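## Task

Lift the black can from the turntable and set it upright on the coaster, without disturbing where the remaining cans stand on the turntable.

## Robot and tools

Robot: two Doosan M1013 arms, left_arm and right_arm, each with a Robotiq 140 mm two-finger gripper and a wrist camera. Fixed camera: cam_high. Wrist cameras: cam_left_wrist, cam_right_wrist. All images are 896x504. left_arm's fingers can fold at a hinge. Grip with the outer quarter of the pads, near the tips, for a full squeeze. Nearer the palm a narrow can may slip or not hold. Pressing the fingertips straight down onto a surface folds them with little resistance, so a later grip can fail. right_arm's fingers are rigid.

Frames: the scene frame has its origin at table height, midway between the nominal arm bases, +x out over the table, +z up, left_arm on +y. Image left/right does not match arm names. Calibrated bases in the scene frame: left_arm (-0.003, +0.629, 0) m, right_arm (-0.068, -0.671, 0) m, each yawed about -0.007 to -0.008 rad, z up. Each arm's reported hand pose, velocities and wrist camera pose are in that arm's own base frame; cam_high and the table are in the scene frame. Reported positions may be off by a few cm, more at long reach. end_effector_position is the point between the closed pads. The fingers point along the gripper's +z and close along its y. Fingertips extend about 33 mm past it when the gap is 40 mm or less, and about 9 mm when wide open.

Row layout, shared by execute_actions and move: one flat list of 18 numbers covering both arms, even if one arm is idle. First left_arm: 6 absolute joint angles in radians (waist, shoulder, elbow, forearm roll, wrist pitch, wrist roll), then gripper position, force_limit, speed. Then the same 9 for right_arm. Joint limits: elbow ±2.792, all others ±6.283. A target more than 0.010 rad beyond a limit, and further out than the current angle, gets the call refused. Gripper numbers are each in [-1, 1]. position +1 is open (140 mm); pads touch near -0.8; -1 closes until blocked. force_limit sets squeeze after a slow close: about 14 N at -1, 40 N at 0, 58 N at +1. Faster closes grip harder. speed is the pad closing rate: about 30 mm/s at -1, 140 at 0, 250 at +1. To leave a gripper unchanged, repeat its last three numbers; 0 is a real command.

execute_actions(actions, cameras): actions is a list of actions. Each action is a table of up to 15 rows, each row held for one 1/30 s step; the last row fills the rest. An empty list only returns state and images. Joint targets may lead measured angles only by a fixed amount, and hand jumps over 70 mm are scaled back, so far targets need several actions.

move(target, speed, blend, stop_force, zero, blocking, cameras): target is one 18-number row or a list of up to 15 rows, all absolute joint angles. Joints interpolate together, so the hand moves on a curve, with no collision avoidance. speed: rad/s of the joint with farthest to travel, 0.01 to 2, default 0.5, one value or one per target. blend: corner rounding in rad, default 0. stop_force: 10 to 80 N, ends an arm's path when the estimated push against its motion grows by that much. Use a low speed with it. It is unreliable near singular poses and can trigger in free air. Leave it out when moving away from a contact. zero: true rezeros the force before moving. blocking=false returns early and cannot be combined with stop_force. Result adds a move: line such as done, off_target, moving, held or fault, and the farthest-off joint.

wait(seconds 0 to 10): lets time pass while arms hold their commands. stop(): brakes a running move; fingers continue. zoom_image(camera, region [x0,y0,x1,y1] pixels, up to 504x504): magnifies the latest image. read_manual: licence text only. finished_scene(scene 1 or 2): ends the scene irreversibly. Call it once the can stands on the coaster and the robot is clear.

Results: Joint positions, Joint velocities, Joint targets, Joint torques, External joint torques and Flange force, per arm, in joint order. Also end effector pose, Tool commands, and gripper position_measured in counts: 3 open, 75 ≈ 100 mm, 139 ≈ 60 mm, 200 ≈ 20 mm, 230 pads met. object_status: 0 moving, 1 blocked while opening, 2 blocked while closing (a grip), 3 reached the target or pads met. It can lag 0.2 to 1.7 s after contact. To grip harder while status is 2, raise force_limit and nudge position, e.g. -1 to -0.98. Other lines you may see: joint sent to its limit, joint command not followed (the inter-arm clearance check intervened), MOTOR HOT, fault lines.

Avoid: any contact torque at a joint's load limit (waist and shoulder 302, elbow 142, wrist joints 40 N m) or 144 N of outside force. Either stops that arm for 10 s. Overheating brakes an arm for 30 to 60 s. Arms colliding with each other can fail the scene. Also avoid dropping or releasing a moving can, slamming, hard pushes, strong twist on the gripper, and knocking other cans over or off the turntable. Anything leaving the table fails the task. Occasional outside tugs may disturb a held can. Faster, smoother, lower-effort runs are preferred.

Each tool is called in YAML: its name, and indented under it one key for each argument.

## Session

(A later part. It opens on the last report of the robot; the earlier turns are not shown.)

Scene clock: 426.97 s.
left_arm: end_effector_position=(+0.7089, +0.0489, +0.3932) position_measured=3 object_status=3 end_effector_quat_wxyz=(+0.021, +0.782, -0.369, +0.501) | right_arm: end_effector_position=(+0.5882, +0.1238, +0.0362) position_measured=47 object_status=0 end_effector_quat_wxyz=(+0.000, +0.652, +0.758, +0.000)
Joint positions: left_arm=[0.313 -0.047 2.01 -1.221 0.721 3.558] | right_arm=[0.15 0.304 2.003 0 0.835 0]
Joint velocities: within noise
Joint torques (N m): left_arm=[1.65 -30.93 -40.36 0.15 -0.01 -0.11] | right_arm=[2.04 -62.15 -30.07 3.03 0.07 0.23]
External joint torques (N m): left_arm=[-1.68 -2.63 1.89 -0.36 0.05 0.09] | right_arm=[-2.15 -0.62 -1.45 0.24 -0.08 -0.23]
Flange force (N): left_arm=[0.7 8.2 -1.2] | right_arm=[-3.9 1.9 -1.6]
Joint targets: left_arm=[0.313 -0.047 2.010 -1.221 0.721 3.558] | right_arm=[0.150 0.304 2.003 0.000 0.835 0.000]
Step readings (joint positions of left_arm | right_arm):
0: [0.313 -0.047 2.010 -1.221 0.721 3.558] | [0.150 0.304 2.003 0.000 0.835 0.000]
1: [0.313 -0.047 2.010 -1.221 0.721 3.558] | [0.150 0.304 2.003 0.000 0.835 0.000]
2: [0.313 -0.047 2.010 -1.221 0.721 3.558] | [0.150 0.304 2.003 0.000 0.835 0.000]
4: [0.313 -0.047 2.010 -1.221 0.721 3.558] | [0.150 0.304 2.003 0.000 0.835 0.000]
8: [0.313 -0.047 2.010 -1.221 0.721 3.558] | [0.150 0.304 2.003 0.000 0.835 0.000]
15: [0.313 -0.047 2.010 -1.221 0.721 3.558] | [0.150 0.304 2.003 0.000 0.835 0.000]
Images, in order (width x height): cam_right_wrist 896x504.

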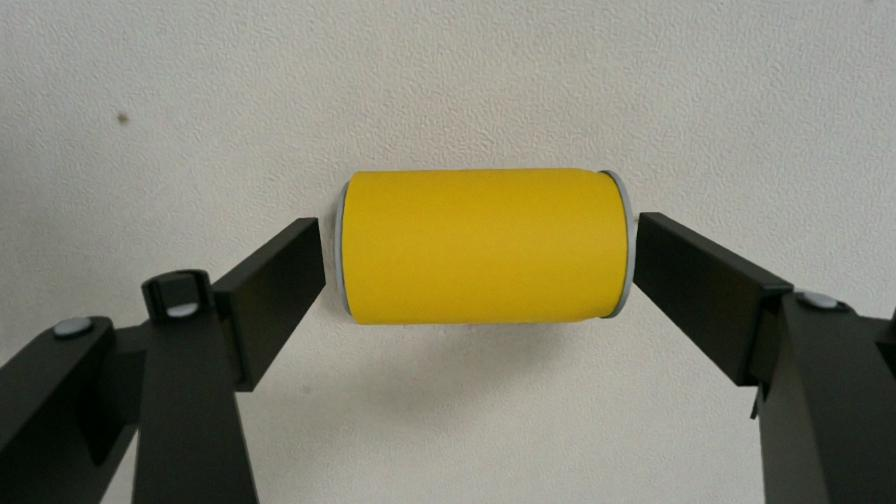

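move:
  target:
    - [0.313,-0.047,2.01,-1.221,0.721,3.558,1,1,1,0.15,0.179238,1.895715,0,1.06664,0,0.644,0,-0.8]
    - [0.313,-0.047,2.01,-1.221,0.721,3.558,1,1,1,0.15,0.575897,1.444664,0,1.64463,1.570796,0.644,0,-0.8]
  speed: [0.3,0.9]
  blend: [0.03,0]
  cameras: ["cam_high", "cam_right_wrist"]

Scene clock: 431.13 s.
left_arm: end_effector_position=(+0.7089, +0.0489, +0.3932) position_measured=3 object_status=3 end_effector_quat_wxyz=(+0.021, +0.782, -0.369, +0.501) | right_arm: end_effector_position=(+0.6621, +0.1350, +0.1415) position_measured=47 object_status=3 end_effector_quat_wxyz=(+0.019, +0.963, +0.072, -0.258)
Joint positions: left_arm=[0.313 -0.047 2.01 -1.221 0.721 3.558] | right_arm=[0.15 0.576 1.445 0 1.645 1.571]
Joint velocities: within noise
Joint torques (N m): left_arm=[1.48 -30.92 -40.43 0.15 0.02 -0.13] | right_arm=[1.98 -92.5 -35.22 3.66 1.41 0.21]
External joint torques (N m): left_arm=[-1.45 -2.77 1.95 -0.35 0.03 0.12] | right_arm=[-2.11 -1.61 -1.75 0.27 -0.08 -0.21]
Flange force (N): left_arm=[0.3 8.3 -1.7] | right_arm=[0.4 2.5 -3.0]
Joint targets: left_arm=[0.313 -0.047 2.010 -1.221 0.721 3.558] | right_arm=[0.150 0.576 1.445 0.000 1.645 1.571]
move: done
Images, in order (width x height): cam_high 896x504, cam_right_wrist 896x504.

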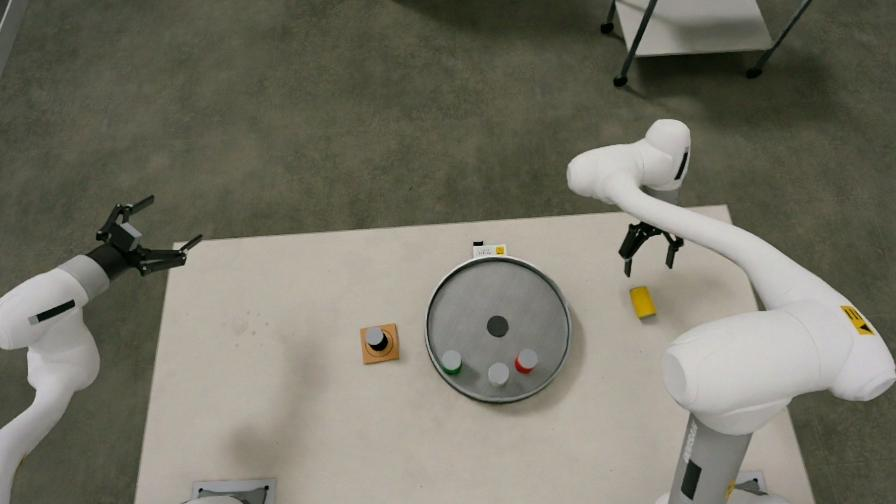

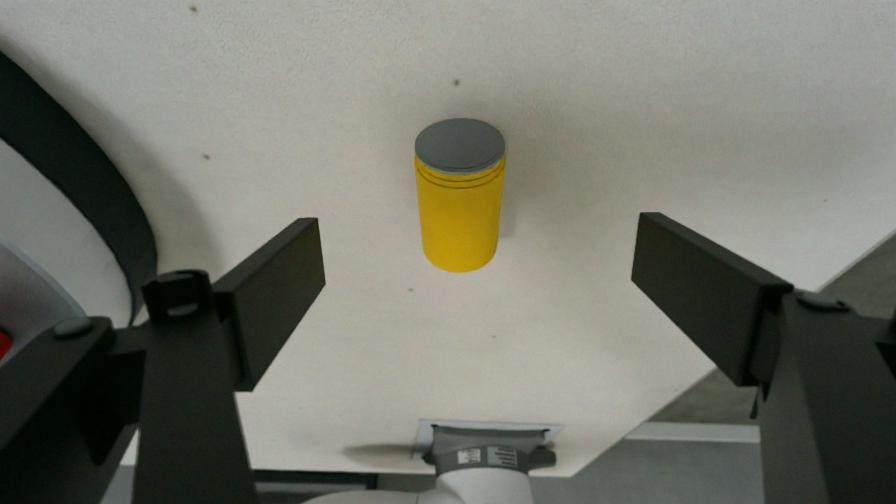

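move:
  target:
    - [0.313,-0.047,2.01,-1.221,0.721,3.558,1,1,1,0.1568,0.573944,1.554129,0,1.537118,1.570796,0.12,0,0]
    - [0.313,-0.047,2.01,-1.221,0.721,3.558,1,1,1,0.1568,0.582381,1.652969,0,1.429841,1.570796,0.12,0,0]
  speed: [0.15,0.08]
  blend: [0.02,0]
  cameras: ["cam_right_wrist"]

Scene clock: 435.17 s.
left_arm: end_effector_position=(+0.7089, +0.0489, +0.3932) position_measured=3 object_status=3 end_effector_quat_wxyz=(+0.021, +0.782, -0.369, +0.501) | right_arm: end_effector_position=(+0.6019, +0.1301, +0.0376) position_measured=114 object_status=3 end_effector_quat_wxyz=(+0.020, +0.963, +0.076, -0.258)
Joint positions: left_arm=[0.313 -0.047 2.01 -1.221 0.721 3.558] | right_arm=[0.157 0.582 1.653 0 1.43 1.571]
Joint velocities: within noise
Joint torques (N m): left_arm=[1.46 -31.07 -40.26 0.18 -0.03 -0.12] | right_arm=[1.86 -88.42 -30.54 3.19 1.38 0.24]
External joint torques (N m): left_arm=[-1.48 -2.59 1.78 -0.4 0.07 0.11] | right_arm=[-2.36 -1.06 -1.54 0.23 -0.04 -0.24]
Flange force (N): left_arm=[0.4 7.8 -1.4] | right_arm=[0.9 3.0 -2.6]
Joint targets: left_arm=[0.313 -0.047 2.010 -1.221 0.721 3.558] | right_arm=[0.157 0.582 1.653 0.000 1.430 1.571]
move: done
Images, in order (width x height): cam_right_wrist 896x504.

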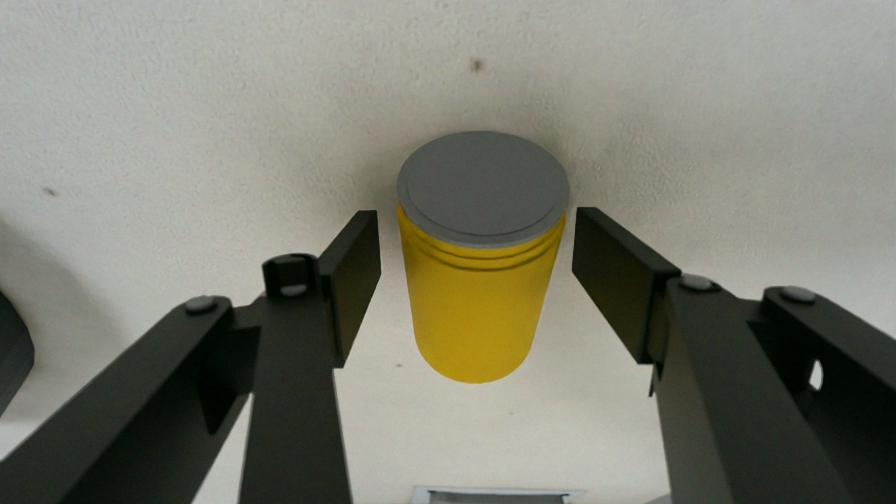

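execute_actions:
  actions:
    - [[0.313,-0.047,2.01,-1.221,0.721,3.558,1,1,1,0.1568,0.582381,1.652969,0,1.429841,1.570796,-1,0,0]]
  cameras: ["cam_right_wrist"]

Scene clock: 436.30 s.
left_arm: end_effector_position=(+0.7089, +0.0489, +0.3932) position_measured=3 object_status=3 end_effector_quat_wxyz=(+0.021, +0.782, -0.369, +0.501) | right_arm: end_effector_position=(+0.6019, +0.1301, +0.0376) position_measured=155 object_status=2 end_effector_quat_wxyz=(+0.020, +0.963, +0.076, -0.258)
Joint positions: left_arm=[0.313 -0.047 2.01 -1.221 0.721 3.558] | right_arm=[0.157 0.582 1.653 0 1.43 1.571]
Joint velocities: within noise
Joint torques (N m): left_arm=[1.39 -30.93 -40.3 0.16 -0.01 -0.11] | right_arm=[2.5 -80.92 -25.66 3.39 0.44 0.23]
External joint torques (N m): left_arm=[-1.32 -2.62 1.88 -0.36 0.05 0.09] | right_arm=[-2.45 -8.87 -6.46 0.05 0.91 -0.23]
Flange force (N): left_arm=[0.2 7.8 -1.7] | right_arm=[-3.1 3.2 -13.8]
Joint targets: left_arm=[0.313 -0.047 2.010 -1.221 0.721 3.558] | right_arm=[0.157 0.582 1.653 0.000 1.430 1.571]
Step readings (joint positions of left_arm | right_arm):
0: [0.313 -0.047 2.010 -1.221 0.721 3.558] | [0.157 0.582 1.653 0.000 1.430 1.571]
1: [0.313 -0.047 2.010 -1.221 0.721 3.558] | [0.157 0.582 1.653 0.000 1.430 1.571]
2: [0.313 -0.047 2.010 -1.221 0.721 3.558] | [0.157 0.582 1.653 0.000 1.430 1.571]
4: [0.313 -0.047 2.010 -1.221 0.721 3.558] | [0.157 0.582 1.653 0.000 1.430 1.571]
8: [0.313 -0.047 2.010 -1.221 0.721 3.558] | [0.157 0.582 1.653 0.000 1.430 1.571]
15: [0.313 -0.047 2.010 -1.221 0.721 3.558] | [0.157 0.582 1.653 0.000 1.430 1.571]
Images, in order (width x height): cam_right_wrist 896x504.

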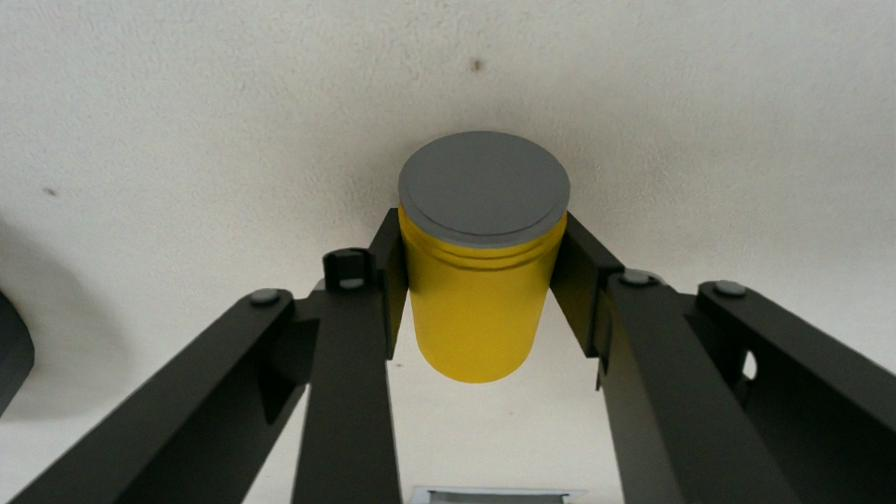

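move:
  target:
    - [0.313,-0.047,2.01,-1.221,0.721,3.558,1,1,1,0.1568,0.475739,1.570147,0,1.619305,1.570796,-1,0,0]
    - [0.313,-0.047,2.01,-1.221,0.721,3.558,1,1,1,0.1568,0.117231,1.911395,0,0.851167,1.570796,-1,0,0]
    - [0.313,-0.047,2.01,-1.221,0.721,3.558,1,1,1,0.1568,0.131965,2.377115,0,-0.414685,1.570796,-1,0,0]
    - [0.313,-0.047,2.01,-1.221,0.721,3.558,1,1,1,0.1568,0.28568,2.417445,0,-0.60873,1.570796,-1,0,0]
  speed: [0.3,0.6,0.7,0.25]
  blend: [0.05,0.1,0.05,0]
  cameras: ["cam_high", "cam_right_wrist"]

Scene clock: 444.00 s.
left_arm: end_effector_position=(+0.7089, +0.0489, +0.3932) position_measured=3 object_status=3 end_effector_quat_wxyz=(+0.021, +0.782, -0.369, +0.501) | right_arm: end_effector_position=(+0.6861, +0.1434, +0.0750) position_measured=155 object_status=2 end_effector_quat_wxyz=(-0.039, +0.863, +0.068, +0.498)
Joint positions: left_arm=[0.313 -0.047 2.01 -1.221 0.721 3.558] | right_arm=[0.157 0.286 2.417 0 -0.609 1.571]
Joint velocities: within noise
Joint torques (N m): left_arm=[1.45 -30.79 -40.26 0.16 0.01 -0.11] | right_arm=[2.02 -50.72 -20.29 1.68 -2.85 0.24]
External joint torques (N m): left_arm=[-1.46 -2.76 1.79 -0.37 0.03 0.1] | right_arm=[-1.89 0.24 -0.26 0.17 0.38 -0.24]
Flange force (N): left_arm=[0.5 8.0 -1.6] | right_arm=[1.0 3.5 0.6]
Joint targets: left_arm=[0.313 -0.047 2.010 -1.221 0.721 3.558] | right_arm=[0.157 0.286 2.417 0.000 -0.609 1.571]
move: done
Images, in order (width x height): cam_high 896x504, cam_right_wrist 896x504.

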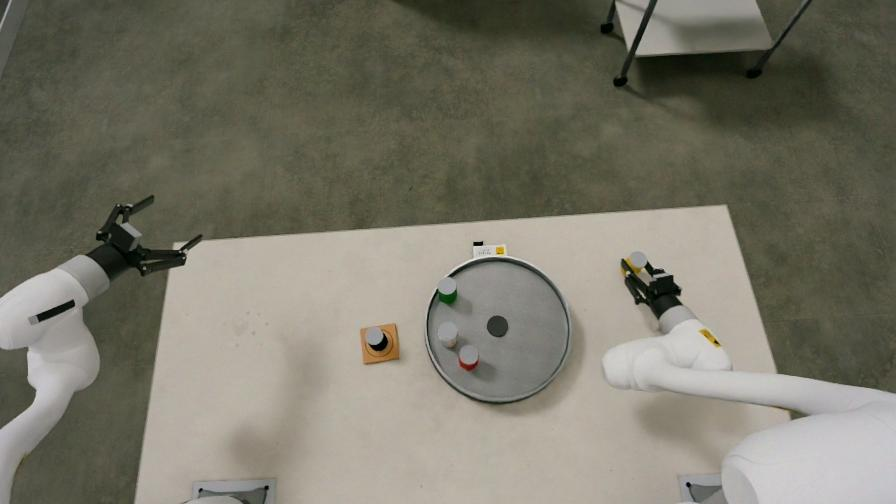

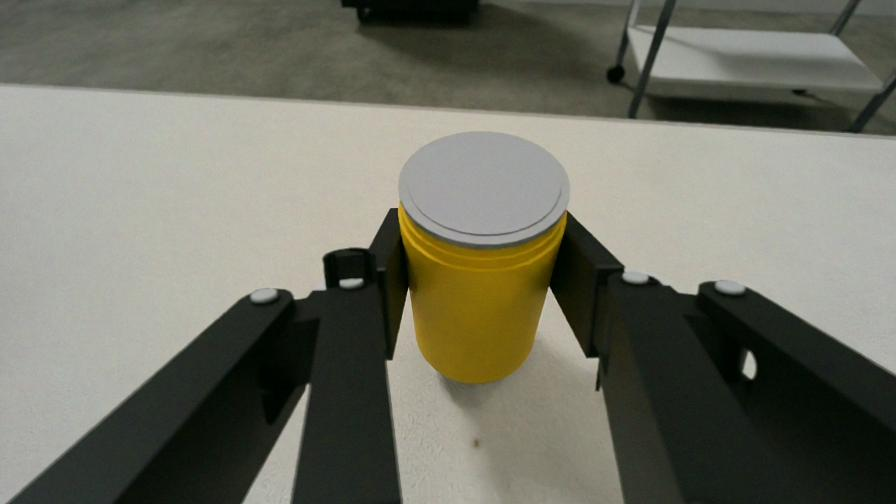

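move:
  target: [0.313,-0.047,2.01,-1.221,0.721,3.558,1,1,1,0.1568,0.353346,2.427134,0,-0.686085,1.570796,-1,0,0]
  speed: 0.03
  stop_force: 10
  cameras: ["cam_right_wrist"]

Scene clock: 446.47 s.
left_arm: end_effector_position=(+0.7089, +0.0489, +0.3932) position_measured=3 object_status=3 end_effector_quat_wxyz=(+0.021, +0.782, -0.369, +0.501) | right_arm: end_effector_position=(+0.6864, +0.1435, +0.0597) position_measured=155 object_status=2 end_effector_quat_wxyz=(-0.039, +0.863, +0.068, +0.499)
Joint positions: left_arm=[0.313 -0.047 2.01 -1.221 0.721 3.558] | right_arm=[0.157 0.32 2.422 0 -0.649 1.571]
Joint velocities: within noise
Joint torques (N m): left_arm=[1.27 -30.82 -40.27 0.14 0 -0.09] | right_arm=[0.82 -41.82 -11.82 1.82 1.56 0.32]
External joint torques (N m): left_arm=[-1.23 -2.86 1.85 -0.34 0.04 0.08] | right_arm=[-0.68 -10.05 -7.13 -0.14 -4.01 -0.32]
Flange force (N): left_arm=[0.3 7.9 -2.1] | right_arm=[12.6 1.7 -7.4]
Joint targets: left_arm=[0.313 -0.047 2.010 -1.221 0.721 3.558] | right_arm=[0.157 0.320 2.422 0.000 -0.649 1.571]
move: contact (right_arm); right_arm: the wrist pitch is farthest, 0.037 rad from its target
Images, in order (width x height): cam_right_wrist 896x504.

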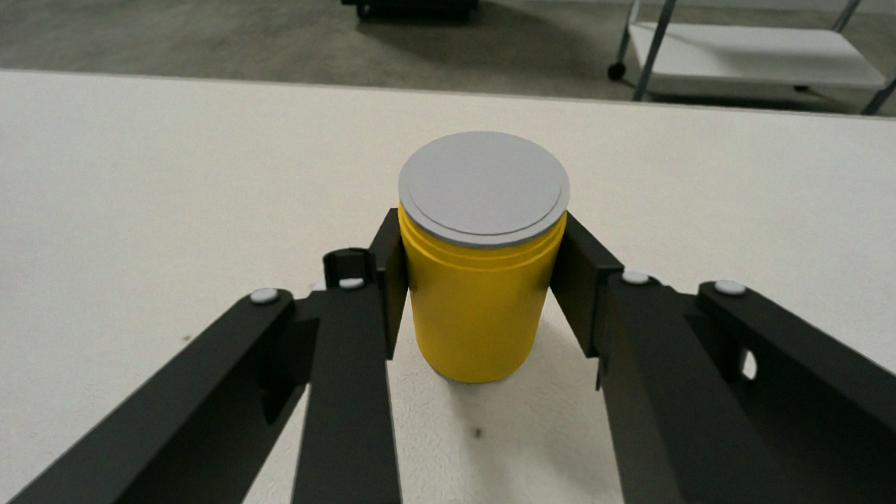

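move:
  target:
    - [0.313,-0.047,2.01,-1.221,0.721,3.558,1,1,1,0.1568,-0.030599,2.291707,0,-0.166713,1.570796,-1,0,0]
    - [0.313,-0.047,2.01,-1.221,0.721,3.558,1,1,1,0.588997,0.08505,2.255419,0,-0.246074,1.570796,-1,0,0]
  speed: [0.4,0.5]
  blend: [0.05,0]
  cameras: ["cam_high", "cam_right_wrist"]

Scene clock: 451.07 s.
left_arm: end_effector_position=(+0.7089, +0.0489, +0.3932) position_measured=3 object_status=3 end_effector_quat_wxyz=(+0.021, +0.782, -0.369, +0.501) | right_arm: end_effector_position=(+0.5979, +0.4409, +0.2150) position_measured=155 object_status=2 end_effector_quat_wxyz=(-0.145, +0.829, +0.251, +0.478)
Joint positions: left_arm=[0.313 -0.047 2.01 -1.221 0.721 3.558] | right_arm=[0.589 0.085 2.255 0 -0.246 1.571]
Joint velocities: within noise
Joint torques (N m): left_arm=[1.36 -30.75 -40.34 0.19 0.01 -0.11] | right_arm=[2.3 -42.81 -32.54 2.92 -2.8 0.23]
External joint torques (N m): left_arm=[-1.39 -2.99 1.88 -0.41 0.04 0.09] | right_arm=[-2.09 0.65 -0.51 0.21 0.34 -0.23]
Flange force (N): left_arm=[0.4 8.3 -2.0] | right_arm=[0.0 0.0 0.0]
Joint targets: left_arm=[0.313 -0.047 2.010 -1.221 0.721 3.558] | right_arm=[0.589 0.085 2.255 0.000 -0.246 1.571]
move: done
Images, in order (width x height): cam_high 896x504, cam_right_wrist 896x504.

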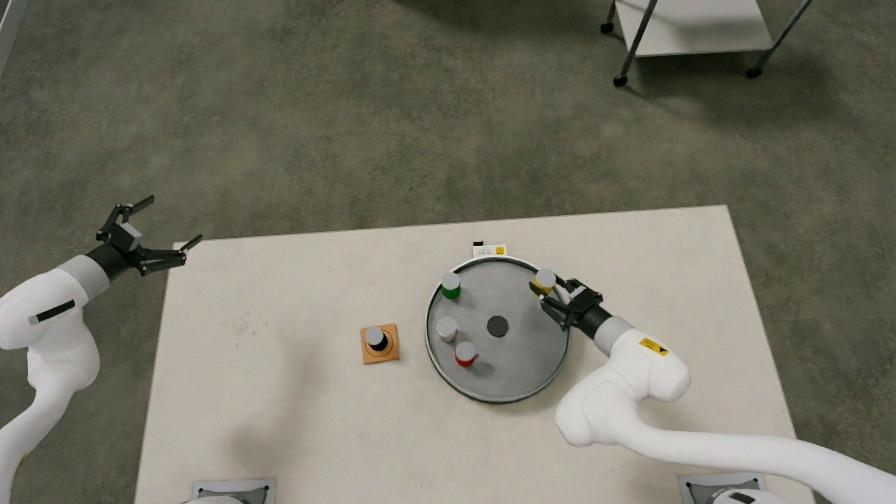

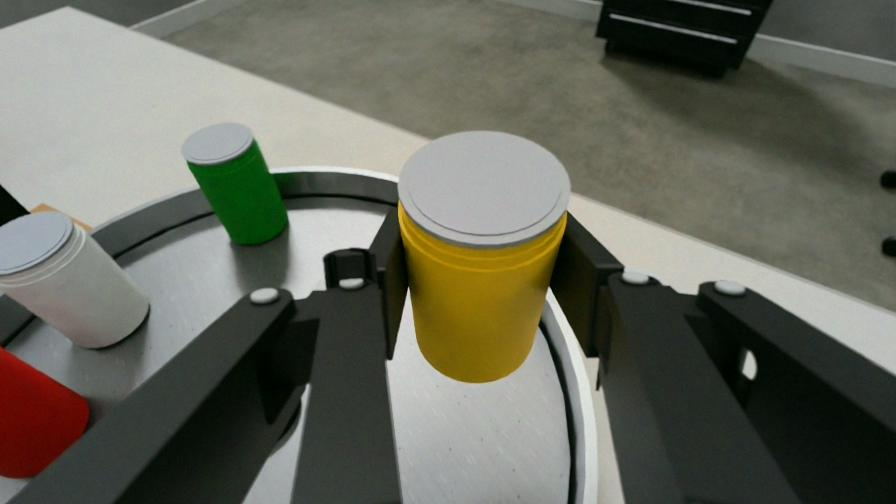

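wait:
  seconds: 9.6
  cameras: []

Scene clock: 461.47 s.
left_arm: end_effector_position=(+0.7089, +0.0489, +0.3932) position_measured=3 object_status=3 end_effector_quat_wxyz=(+0.021, +0.782, -0.369, +0.501) | right_arm: end_effector_position=(+0.5979, +0.4409, +0.2150) position_measured=155 object_status=2 end_effector_quat_wxyz=(-0.145, +0.829, +0.251, +0.478)
Joint positions: left_arm=[0.313 -0.047 2.01 -1.221 0.721 3.558] | right_arm=[0.589 0.085 2.255 0 -0.246 1.571]
Joint velocities: within noise
Joint torques (N m): left_arm=[1.48 -30.84 -40.24 0.19 0.01 -0.09] | right_arm=[1.87 -42.81 -32.62 2.9 -2.83 0.2]
External joint torques (N m): left_arm=[-1.45 -2.78 1.9 -0.4 0.03 0.08] | right_arm=[-1.95 0.81 -0.42 0.25 0.37 -0.2]
Flange force (N): left_arm=[0.4 8.2 -1.6] | right_arm=[0.0 0.0 0.0]
Joint targets: left_arm=[0.313 -0.047 2.010 -1.221 0.721 3.558] | right_arm=[0.589 0.085 2.255 0.000 -0.246 1.571]
Tool commands: left_gripper/position=+1.0 left_gripper/force_limit=+1.0 left_gripper/speed=+1.0 right_gripper/position=-1.0 right_gripper/force_limit=+0.0 right_gripper/speed=+0.0
wait: 9.60 s; at rest from the start
No camera images: "cameras" was empty.

wait:
  seconds: 2.45
  cameras: []

move:
  target: [0.313,-0.047,2.01,-1.221,0.721,3.558,1,1,1,0.588997,0.254209,2.324727,0,-0.484541,1.570796,-1,0,0]
  speed: 0.5
  cameras: []

execute_actions:
  actions:
    - [[0.313,-0.047,2.01,-1.221,0.721,3.558,1,1,1,0.588997,0.254209,2.324727,0,-0.484541,1.570796,0.12,0,0]]
  cameras: ["cam_right_wrist"]

move:
  target: [0.313,-0.047,2.01,-1.221,0.721,3.558,1,1,1,0.588997,0.08505,2.255419,0,-0.246074,1.570796,0.12,0,0]
  speed: 0.4
  cameras: ["cam_high", "cam_right_wrist"]

Scene clock: 464.13 s.
left_arm: end_effector_position=(+0.7089, +0.0489, +0.3932) position_measured=3 object_status=3 end_effector_quat_wxyz=(+0.021, +0.782, -0.369, +0.501) | right_arm: end_effector_position=(+0.5979, +0.4409, +0.2150) position_measured=155 object_status=2 end_effector_quat_wxyz=(-0.145, +0.829, +0.251, +0.478)
Joint positions: left_arm=[0.313 -0.047 2.01 -1.221 0.721 3.558] | right_arm=[0.589 0.085 2.255 0 -0.246 1.571]
Joint velocities: within noise
Joint torques (N m): left_arm=[1.45 -30.97 -40.33 0.2 0 -0.1] | right_arm=[1.96 -42.86 -32.57 2.93 -2.81 0.22]
External joint torques (N m): left_arm=[-1.48 -2.69 1.86 -0.41 0.04 0.09] | right_arm=[-2.01 1.24 -0.39 0.2 0.37 -0.22]
Flange force (N): left_arm=[0.4 8.1 -1.5] | right_arm=[0.0 0.0 0.0]
Joint targets: left_arm=[0.313 -0.047 2.010 -1.221 0.721 3.558] | right_arm=[0.589 0.085 2.255 0.000 -0.246 1.571]
Tool commands: left_gripper/position=+1.0 left_gripper/force_limit=+1.0 left_gripper/speed=+1.0 right_gripper/position=-1.0 right_gripper/force_limit=+0.0 right_gripper/speed=+0.0
wait: 2.47 s; at rest from the start
No camera images: "cameras" was empty.

Scene clock: 465.03 s.
left_arm: end_effector_position=(+0.7089, +0.0489, +0.3932) position_measured=3 object_status=3 end_effector_quat_wxyz=(+0.021, +0.782, -0.369, +0.501) | right_arm: end_effector_position=(+0.5979, +0.4409, +0.1136) position_measured=155 object_status=2 end_effector_quat_wxyz=(-0.145, +0.829, +0.251, +0.479)
Joint positions: left_arm=[0.313 -0.047 2.01 -1.221 0.721 3.558] | right_arm=[0.589 0.254 2.325 0 -0.485 1.571]
Joint velocities: within noise
Joint torques (N m): left_arm=[1.39 -30.95 -40.3 0.17 0.01 -0.14] | right_arm=[2.02 -52.03 -24.63 2.14 -2.82 0.26]
External joint torques (N m): left_arm=[-1.31 -2.68 1.86 -0.37 0.03 0.12] | right_arm=[-1.97 0.57 -0.49 0.19 0.37 -0.26]
Flange force (N): left_arm=[0.2 7.9 -1.7] | right_arm=[0.9 2.8 1.5]
Joint targets: left_arm=[0.313 -0.047 2.010 -1.221 0.721 3.558] | right_arm=[0.589 0.254 2.325 0.000 -0.485 1.571]
move: done
No camera images: "cameras" was empty.

Scene clock: 465.73 s.
left_arm: end_effector_position=(+0.7089, +0.0489, +0.3932) position_measured=3 object_status=3 end_effector_quat_wxyz=(+0.021, +0.782, -0.369, +0.501) | right_arm: end_effector_position=(+0.5979, +0.4409, +0.1135) position_measured=114 object_status=3 end_effector_quat_wxyz=(-0.145, +0.829, +0.251, +0.478)
Joint positions: left_arm=[0.313 -0.047 2.01 -1.221 0.721 3.558] | right_arm=[0.589 0.254 2.325 0 -0.485 1.571]
Joint velocities: within noise
Joint torques (N m): left_arm=[1.28 -31.11 -40.39 0.14 0 -0.1] | right_arm=[2.04 -50.99 -23.66 2.13 -2.34 0.24]
External joint torques (N m): left_arm=[-1.18 -2.61 1.88 -0.34 0.03 0.08] | right_arm=[-1.93 -0.66 -1.5 0.19 -0.12 -0.24]
Flange force (N): left_arm=[0.1 7.6 -1.8] | right_arm=[2.4 2.7 0.8]
Joint targets: left_arm=[0.313 -0.047 2.010 -1.221 0.721 3.558] | right_arm=[0.589 0.254 2.325 0.000 -0.485 1.571]
Step readings (joint positions of left_arm | right_arm):
0: [0.313 -0.047 2.010 -1.221 0.721 3.558] | [0.589 0.254 2.325 0.000 -0.485 1.571]
1: [0.313 -0.047 2.010 -1.221 0.721 3.558] | [0.589 0.254 2.325 0.000 -0.485 1.571]
2: [0.313 -0.047 2.010 -1.221 0.721 3.558] | [0.589 0.254 2.325 0.000 -0.485 1.571]
4: [0.313 -0.047 2.010 -1.221 0.721 3.558] | [0.589 0.254 2.325 0.000 -0.485 1.571]
8: [0.313 -0.047 2.010 -1.221 0.721 3.558] | [0.589 0.254 2.325 0.000 -0.485 1.571]
15: [0.313 -0.047 2.010 -1.221 0.721 3.558] | [0.589 0.254 2.325 0.000 -0.485 1.571]
Images, in order (width x height): cam_right_wrist 896x504.

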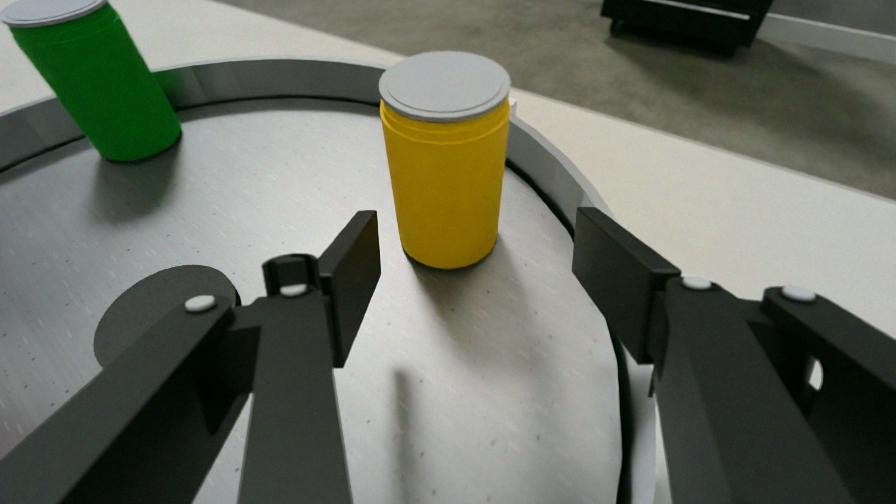

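Scene clock: 466.73 s.
left_arm: end_effector_position=(+0.7089, +0.0489, +0.3932) position_measured=3 object_status=3 end_effector_quat_wxyz=(+0.021, +0.782, -0.369, +0.501) | right_arm: end_effector_position=(+0.5979, +0.4409, +0.2149) position_measured=114 object_status=3 end_effector_quat_wxyz=(-0.145, +0.829, +0.251, +0.478)
Joint positions: left_arm=[0.313 -0.047 2.01 -1.221 0.721 3.558] | right_arm=[0.589 0.085 2.255 0 -0.246 1.571]
Joint velocities: within noise
Joint torques (N m): left_arm=[1.22 -30.57 -40.21 0.17 0.03 -0.1] | right_arm=[2.07 -41.17 -31.36 2.91 -2.37 0.22]
External joint torques (N m): left_arm=[-1.24 -3.06 1.74 -0.38 0.02 0.08] | right_arm=[-2.21 -0.62 -1.62 0.23 -0.08 -0.22]
Flange force (N): left_arm=[0.5 8.0 -2.2] | right_arm=[0.0 0.0 0.0]
Joint targets: left_arm=[0.313 -0.047 2.010 -1.221 0.721 3.558] | right_arm=[0.589 0.085 2.255 0.000 -0.246 1.571]
move: done
Images, in order (width x height): cam_high 896x504, cam_right_wrist 896x504.

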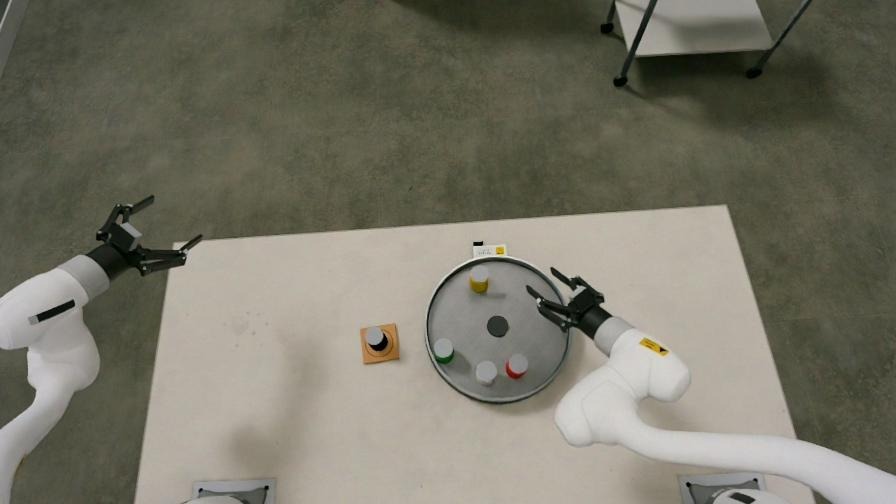

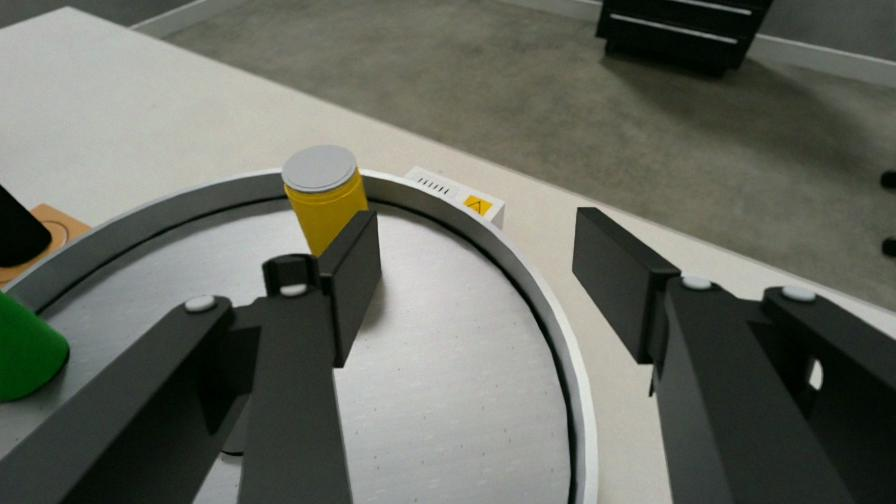

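zoom_image:
  camera: "cam_high"
  region: [410, 240, 590, 420]

Scaled by 2.800 from the camera's 896x504 image, which has a finer 1280x720 frame.

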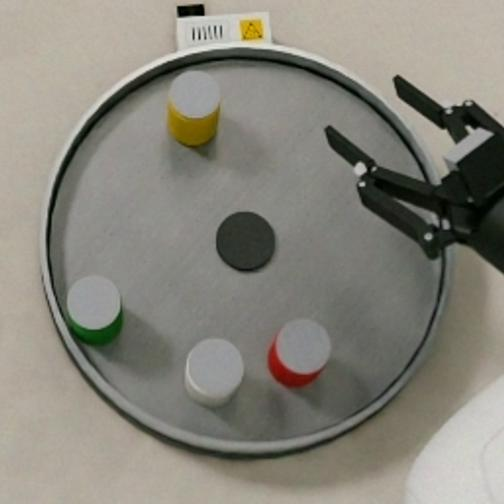

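wait:
  seconds: 0.5
  cameras: ["cam_high"]

zoom_image:
  camera: "cam_high"
  region: [410, 240, 590, 420]

Scene clock: 472.00 s.
left_arm: end_effector_position=(+0.7089, +0.0489, +0.3932) position_measured=3 object_status=3 end_effector_quat_wxyz=(+0.021, +0.782, -0.369, +0.501) | right_arm: end_effector_position=(+0.5979, +0.4409, +0.2150) position_measured=114 object_status=3 end_effector_quat_wxyz=(-0.145, +0.829, +0.251, +0.478)
Joint positions: left_arm=[0.313 -0.047 2.01 -1.221 0.721 3.558] | right_arm=[0.589 0.085 2.255 0 -0.246 1.571]
Joint velocities: within noise
Joint torques (N m): left_arm=[1.45 -31.05 -40.31 0.19 0.01 -0.12] | right_arm=[1.95 -41.83 -31.41 2.92 -2.34 0.27]
External joint torques (N m): left_arm=[-1.41 -2.54 1.87 -0.39 0.03 0.1] | right_arm=[-1.85 -0.42 -1.63 0.22 -0.12 -0.27]
Flange force (N): left_arm=[0.2 7.8 -1.4] | right_arm=[0.0 0.0 0.0]
Joint targets: left_arm=[0.313 -0.047 2.010 -1.221 0.721 3.558] | right_arm=[0.589 0.085 2.255 0.000 -0.246 1.571]
Tool commands: left_gripper/position=+1.0 left_gripper/force_limit=+1.0 left_gripper/speed=+1.0 right_gripper/position=+0.12 right_gripper/force_limit=+0.0 right_gripper/speed=+0.0
wait: 0.50 s; at rest from the start
Images, in order (width x height): cam_high 896x504.

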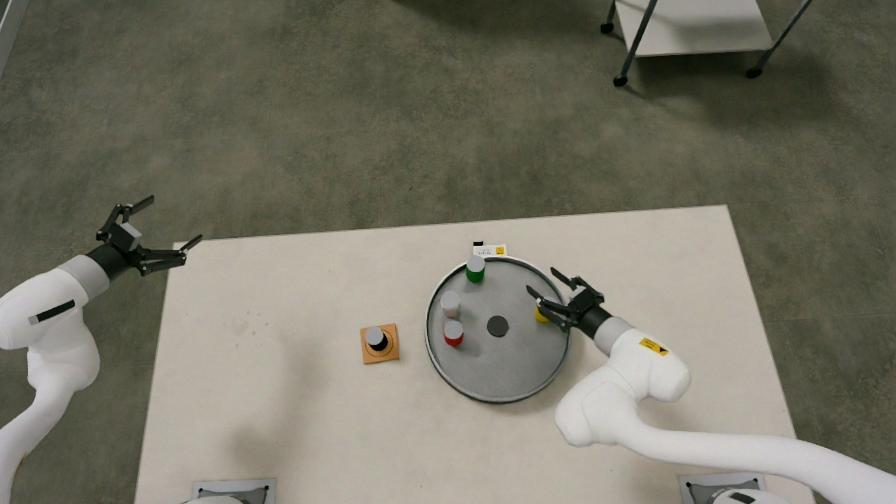

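Scaled by 2.800 from the camera's 896x504 image, which has a finer 1280x720 frame.

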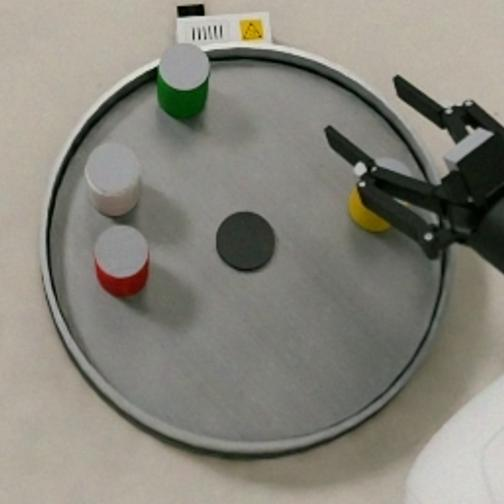

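move:
  target: [0.313,-0.047,2.01,-1.221,0.721,3.558,1,1,1,1.0753,0.3991,1.1562,0,1.5863,-0.5,0.12,0,0]
  speed: 0.8
  cameras: ["cam_high", "cam_right_wrist"]

wait:
  seconds: 1.0
  cameras: ["cam_right_wrist"]

Scene clock: 476.53 s.
left_arm: end_effector_position=(+0.7089, +0.0489, +0.3932) position_measured=3 object_status=3 end_effector_quat_wxyz=(+0.021, +0.782, -0.369, +0.501) | right_arm: end_effector_position=(+0.3500, +0.7200, +0.3999) position_measured=114 object_status=3 end_effector_quat_wxyz=(+0.000, -0.002, +1.000, +0.000)
Joint positions: left_arm=[0.313 -0.047 2.01 -1.221 0.721 3.558] | right_arm=[1.075 0.399 1.156 0 1.586 -0.5]
Joint velocities: within noise
Joint torques (N m): left_arm=[1.41 -30.79 -40.13 0.17 -0.01 -0.08] | right_arm=[1.63 -82.13 -40.67 4.11 0.13 0.28]
External joint torques (N m): left_arm=[-1.44 -2.91 1.66 -0.38 0.06 0.07] | right_arm=[-1.78 -0.78 -1.71 0.28 -0.11 -0.28]
Flange force (N): left_arm=[0.8 7.9 -1.8] | right_arm=[-3.5 1.3 -2.9]
Joint targets: left_arm=[0.313 -0.047 2.010 -1.221 0.721 3.558] | right_arm=[1.075 0.399 1.156 0.000 1.586 -0.500]
move: done
Images, in order (width x height): cam_high 896x504, cam_right_wrist 896x504.

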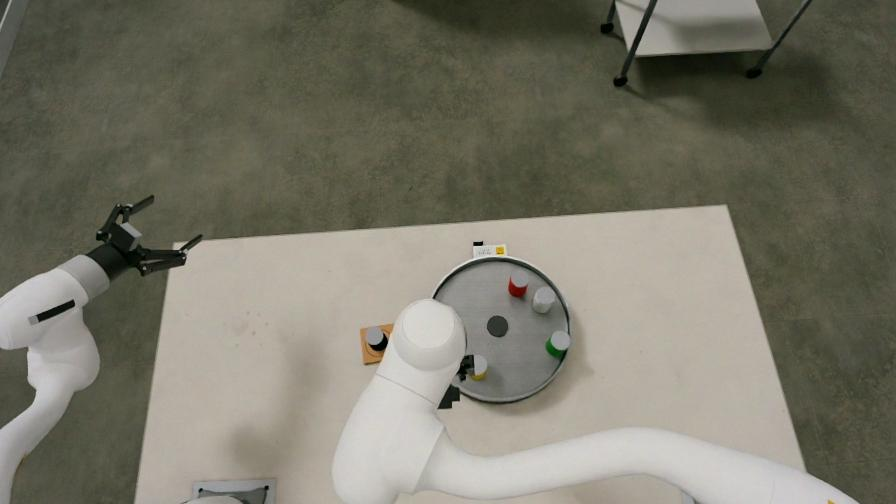

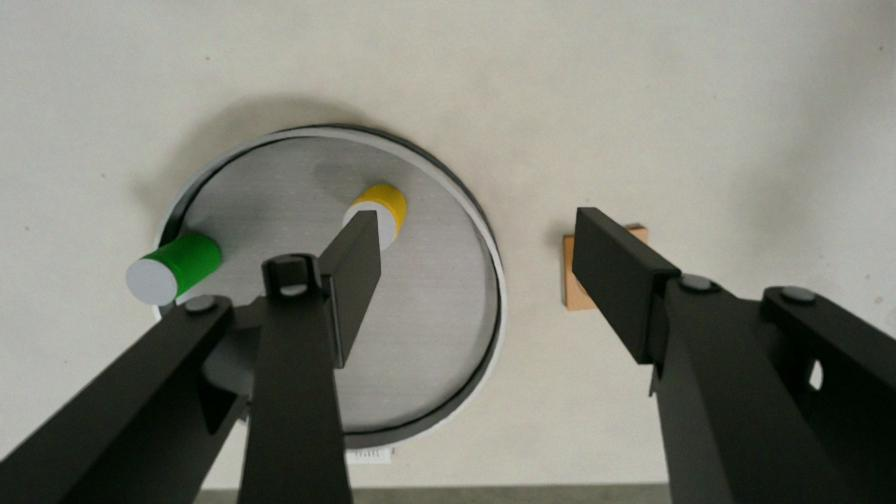

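Scene clock: 477.53 s.
left_arm: end_effector_position=(+0.7089, +0.0489, +0.3932) position_measured=3 object_status=3 end_effector_quat_wxyz=(+0.021, +0.782, -0.369, +0.501) | right_arm: end_effector_position=(+0.3500, +0.7201, +0.3999) position_measured=114 object_status=3 end_effector_quat_wxyz=(+0.000, -0.002, +1.000, +0.000)
Joint positions: left_arm=[0.313 -0.047 2.01 -1.221 0.721 3.558] | right_arm=[1.075 0.399 1.156 0 1.586 -0.5]
Joint velocities: within noise
Joint torques (N m): left_arm=[1.46 -30.9 -40.29 0.18 0.03 -0.13] | right_arm=[1.82 -81.87 -40.69 4.13 0.13 0.22]
External joint torques (N m): left_arm=[-1.51 -2.7 1.82 -0.4 0.02 0.12] | right_arm=[-1.76 -1.77 -1.91 0.29 -0.11 -0.22]
Flange force (N): left_arm=[0.4 8.1 -1.4] | right_arm=[-2.9 0.3 -3.3]
Joint targets: left_arm=[0.313 -0.047 2.010 -1.221 0.721 3.558] | right_arm=[1.075 0.399 1.156 0.000 1.586 -0.500]
Tool commands: left_gripper/position=+1.0 left_gripper/force_limit=+1.0 left_gripper/speed=+1.0 right_gripper/position=+0.12 right_gripper/force_limit=+0.0 right_gripper/speed=+0.0
wait: 1.00 s; at rest by 0.17 s
Images, in order (width x height): cam_right_wrist 896x504.

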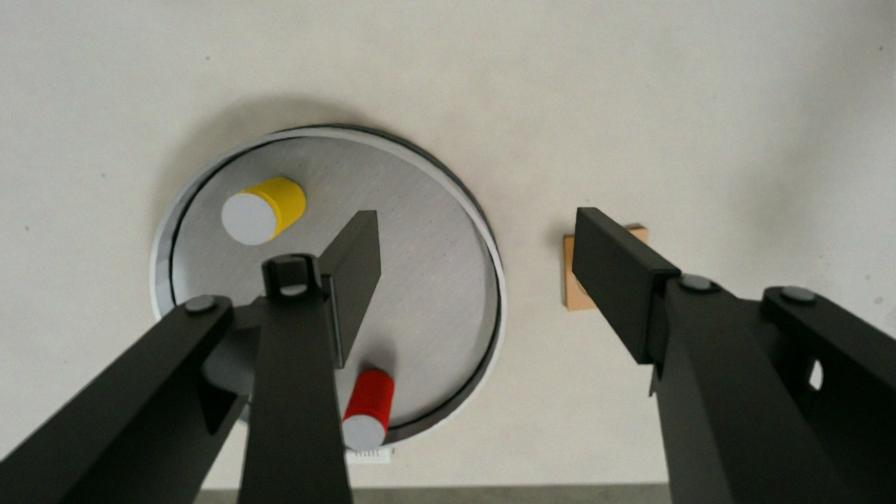

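move:
  target: [0.313,-0.047,2.01,-1.221,0.721,3.558,1,1,1,0.752575,0.16118,1.400699,0,1.230648,1.570796,1,0,0]
  speed: 0.9
  cameras: []

wait:
  seconds: 1.0
  cameras: ["cam_right_wrist"]

zoom_image:
  camera: "cam_right_wrist"
  region: [240, 40, 660, 460]

Scene clock: 481.77 s.
left_arm: end_effector_position=(+0.7089, +0.0489, +0.3932) position_measured=3 object_status=3 end_effector_quat_wxyz=(+0.021, +0.782, -0.369, +0.501) | right_arm: end_effector_position=(+0.5401, +0.5530, +0.4570) position_measured=3 object_status=3 end_effector_quat_wxyz=(-0.064, +0.916, +0.362, +0.161)
Joint positions: left_arm=[0.313 -0.047 2.01 -1.221 0.721 3.558] | right_arm=[0.753 0.161 1.401 0 1.231 1.571]
Joint velocities: within noise
Joint torques (N m): left_arm=[1.58 -30.94 -40.35 0.15 0 -0.09] | right_arm=[1.61 -59.71 -41.65 4.06 -0.87 0.38]
External joint torques (N m): left_arm=[-1.58 -2.75 1.85 -0.37 0.05 0.07] | right_arm=[-1.47 -0.69 -1.89 0.32 -0.12 -0.38]
Flange force (N): left_arm=[0.7 8.2 -1.5] | right_arm=[3.4 2.9 -2.1]
Joint targets: left_arm=[0.313 -0.047 2.010 -1.221 0.721 3.558] | right_arm=[0.753 0.161 1.401 0.000 1.231 1.571]
move: done
No camera images: "cameras" was empty.

Scene clock: 482.77 s.
left_arm: end_effector_position=(+0.7089, +0.0489, +0.3932) position_measured=3 object_status=3 end_effector_quat_wxyz=(+0.021, +0.782, -0.369, +0.501) | right_arm: end_effector_position=(+0.5401, +0.5530, +0.4570) position_measured=3 object_status=3 end_effector_quat_wxyz=(-0.064, +0.916, +0.362, +0.161)
Joint positions: left_arm=[0.313 -0.047 2.01 -1.221 0.721 3.558] | right_arm=[0.753 0.161 1.401 0 1.231 1.571]
Joint velocities: within noise
Joint torques (N m): left_arm=[1.34 -30.96 -40.34 0.17 -0.02 -0.12] | right_arm=[2.06 -59.54 -41.66 4.06 -0.88 0.25]
External joint torques (N m): left_arm=[-1.4 -2.72 1.88 -0.39 0.06 0.1] | right_arm=[-2.4 -0.71 -1.85 0.28 -0.11 -0.25]
Flange force (N): left_arm=[0.3 8.0 -1.7] | right_arm=[3.3 4.1 -2.1]
Joint targets: left_arm=[0.313 -0.047 2.010 -1.221 0.721 3.558] | right_arm=[0.753 0.161 1.401 0.000 1.231 1.571]
Tool commands: left_gripper/position=+1.0 left_gripper/force_limit=+1.0 left_gripper/speed=+1.0 right_gripper/position=+1.0 right_gripper/force_limit=+0.0 right_gripper/speed=+0.0
wait: 1.00 s; at rest by 0.17 s
Images, in order (width x height): cam_right_wrist 896x504.

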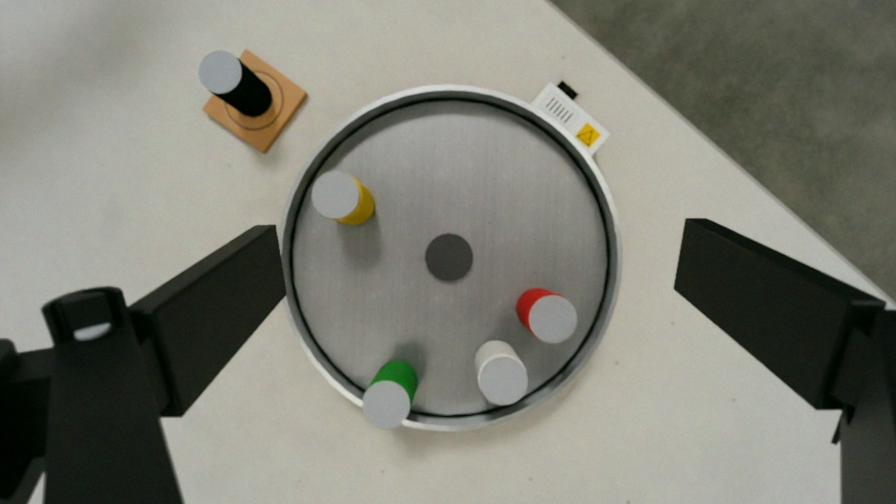

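Scaled by 1.200 from the camera's 896x504 image, which has a finer 1280x720 frame.

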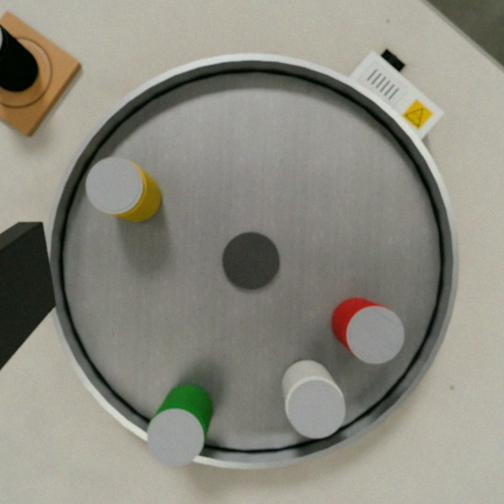

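wait:
  seconds: 0.3
  cameras: ["cam_right_wrist"]

zoom_image:
  camera: "cam_right_wrist"
  region: [240, 40, 660, 460]

Scene clock: 498.00 s.
left_arm: end_effector_position=(+0.7089, +0.0489, +0.3932) position_measured=3 object_status=3 end_effector_quat_wxyz=(+0.021, +0.782, -0.369, +0.501) | right_arm: end_effector_position=(+0.5401, +0.5530, +0.4570) position_measured=3 object_status=3 end_effector_quat_wxyz=(-0.064, +0.916, +0.362, +0.161)
Joint positions: left_arm=[0.313 -0.047 2.01 -1.221 0.721 3.558] | right_arm=[0.753 0.161 1.401 0 1.231 1.571]
Joint velocities: within noise
Joint torques (N m): left_arm=[1.26 -31.03 -40.35 0.17 0 -0.09] | right_arm=[2.06 -59.62 -41.68 4.09 -0.89 0.2]
External joint torques (N m): left_arm=[-1.24 -2.69 1.87 -0.38 0.05 0.07] | right_arm=[-2.08 -0.81 -1.87 0.28 -0.1 -0.2]
Flange force (N): left_arm=[0.2 7.8 -1.8] | right_arm=[3.2 3.5 -2.2]
Joint targets: left_arm=[0.313 -0.047 2.010 -1.221 0.721 3.558] | right_arm=[0.753 0.161 1.401 0.000 1.231 1.571]
Tool commands: left_gripper/position=+1.0 left_gripper/force_limit=+1.0 left_gripper/speed=+1.0 right_gripper/position=+1.0 right_gripper/force_limit=+0.0 right_gripper/speed=+0.0
wait: 0.30 s; at rest from the start
Images, in order (width x height): cam_right_wrist 896x504.

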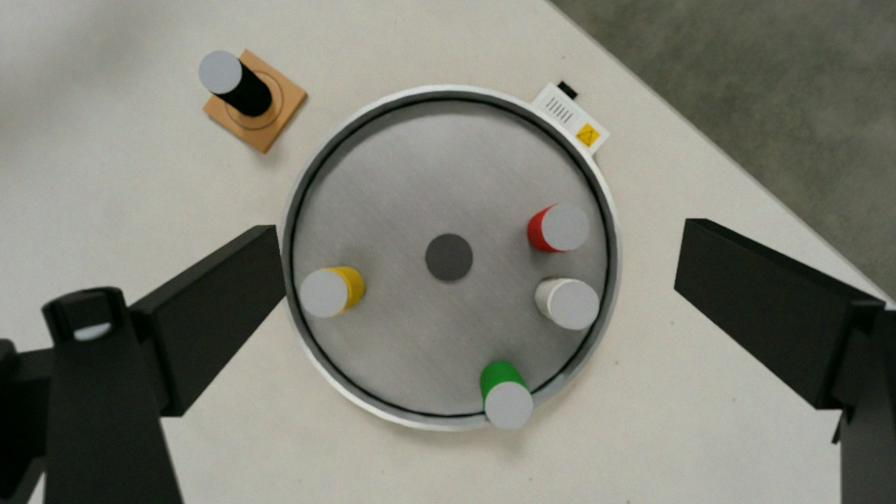

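Scaled by 1.200 from the camera's 896x504 image, which has a finer 1280x720 frame.

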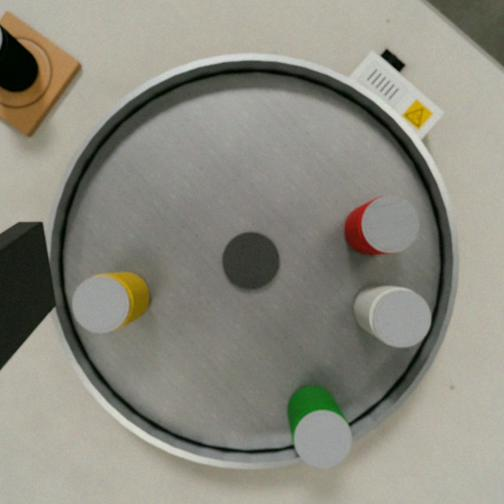

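execute_actions:
  actions: []
  cameras: ["cam_high", "cam_right_wrist"]

Scene clock: 506.47 s.
left_arm: end_effector_position=(+0.7089, +0.0489, +0.3932) position_measured=3 object_status=3 end_effector_quat_wxyz=(+0.021, +0.782, -0.369, +0.501) | right_arm: end_effector_position=(+0.5401, +0.5530, +0.4570) position_measured=3 object_status=3 end_effector_quat_wxyz=(-0.064, +0.916, +0.362, +0.161)
Joint positions: left_arm=[0.313 -0.047 2.01 -1.221 0.721 3.558] | right_arm=[0.753 0.161 1.401 0 1.231 1.571]
Joint velocities: within noise
Joint torques (N m): left_arm=[1.33 -30.98 -40.29 0.13 0 -0.12] | right_arm=[2.07 -59.64 -41.67 4.06 -0.89 0.23]
External joint torques (N m): left_arm=[-1.26 -2.64 1.82 -0.33 0.04 0.1] | right_arm=[-2.01 -0.4 -1.76 0.31 -0.1 -0.23]
Flange force (N): left_arm=[0.3 7.7 -1.8] | right_arm=[3.6 3.4 -1.9]
Joint targets: left_arm=[0.313 -0.047 2.010 -1.221 0.721 3.558] | right_arm=[0.753 0.161 1.401 0.000 1.231 1.571]
Tool commands: left_gripper/position=+1.0 left_gripper/force_limit=+1.0 left_gripper/speed=+1.0 right_gripper/position=+1.0 right_gripper/force_limit=+0.0 right_gripper/speed=+0.0
Images, in order (width x height): cam_high 896x504, cam_right_wrist 896x504.

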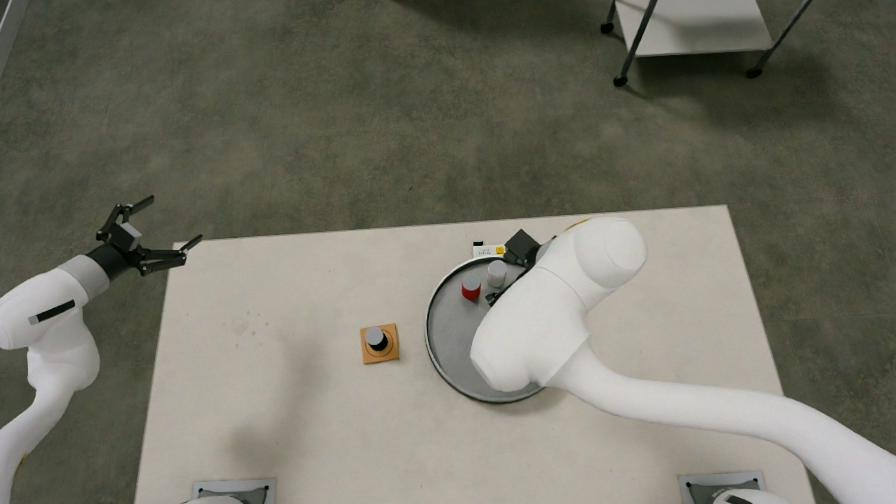

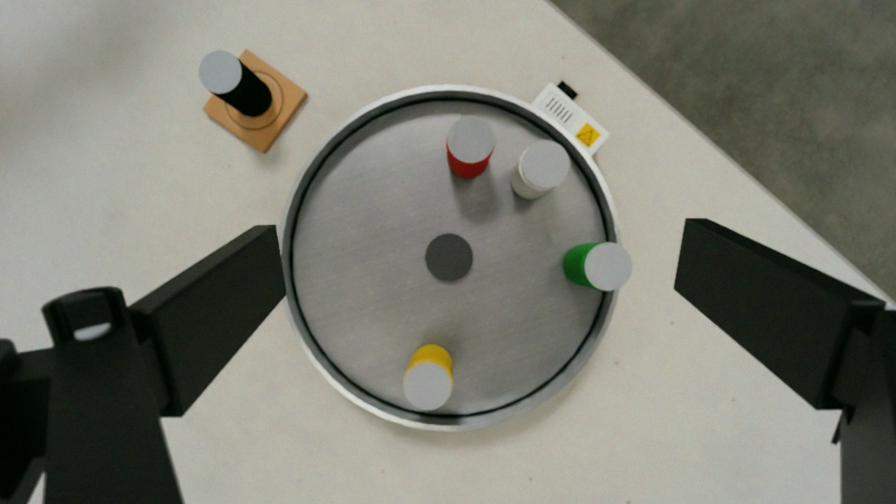

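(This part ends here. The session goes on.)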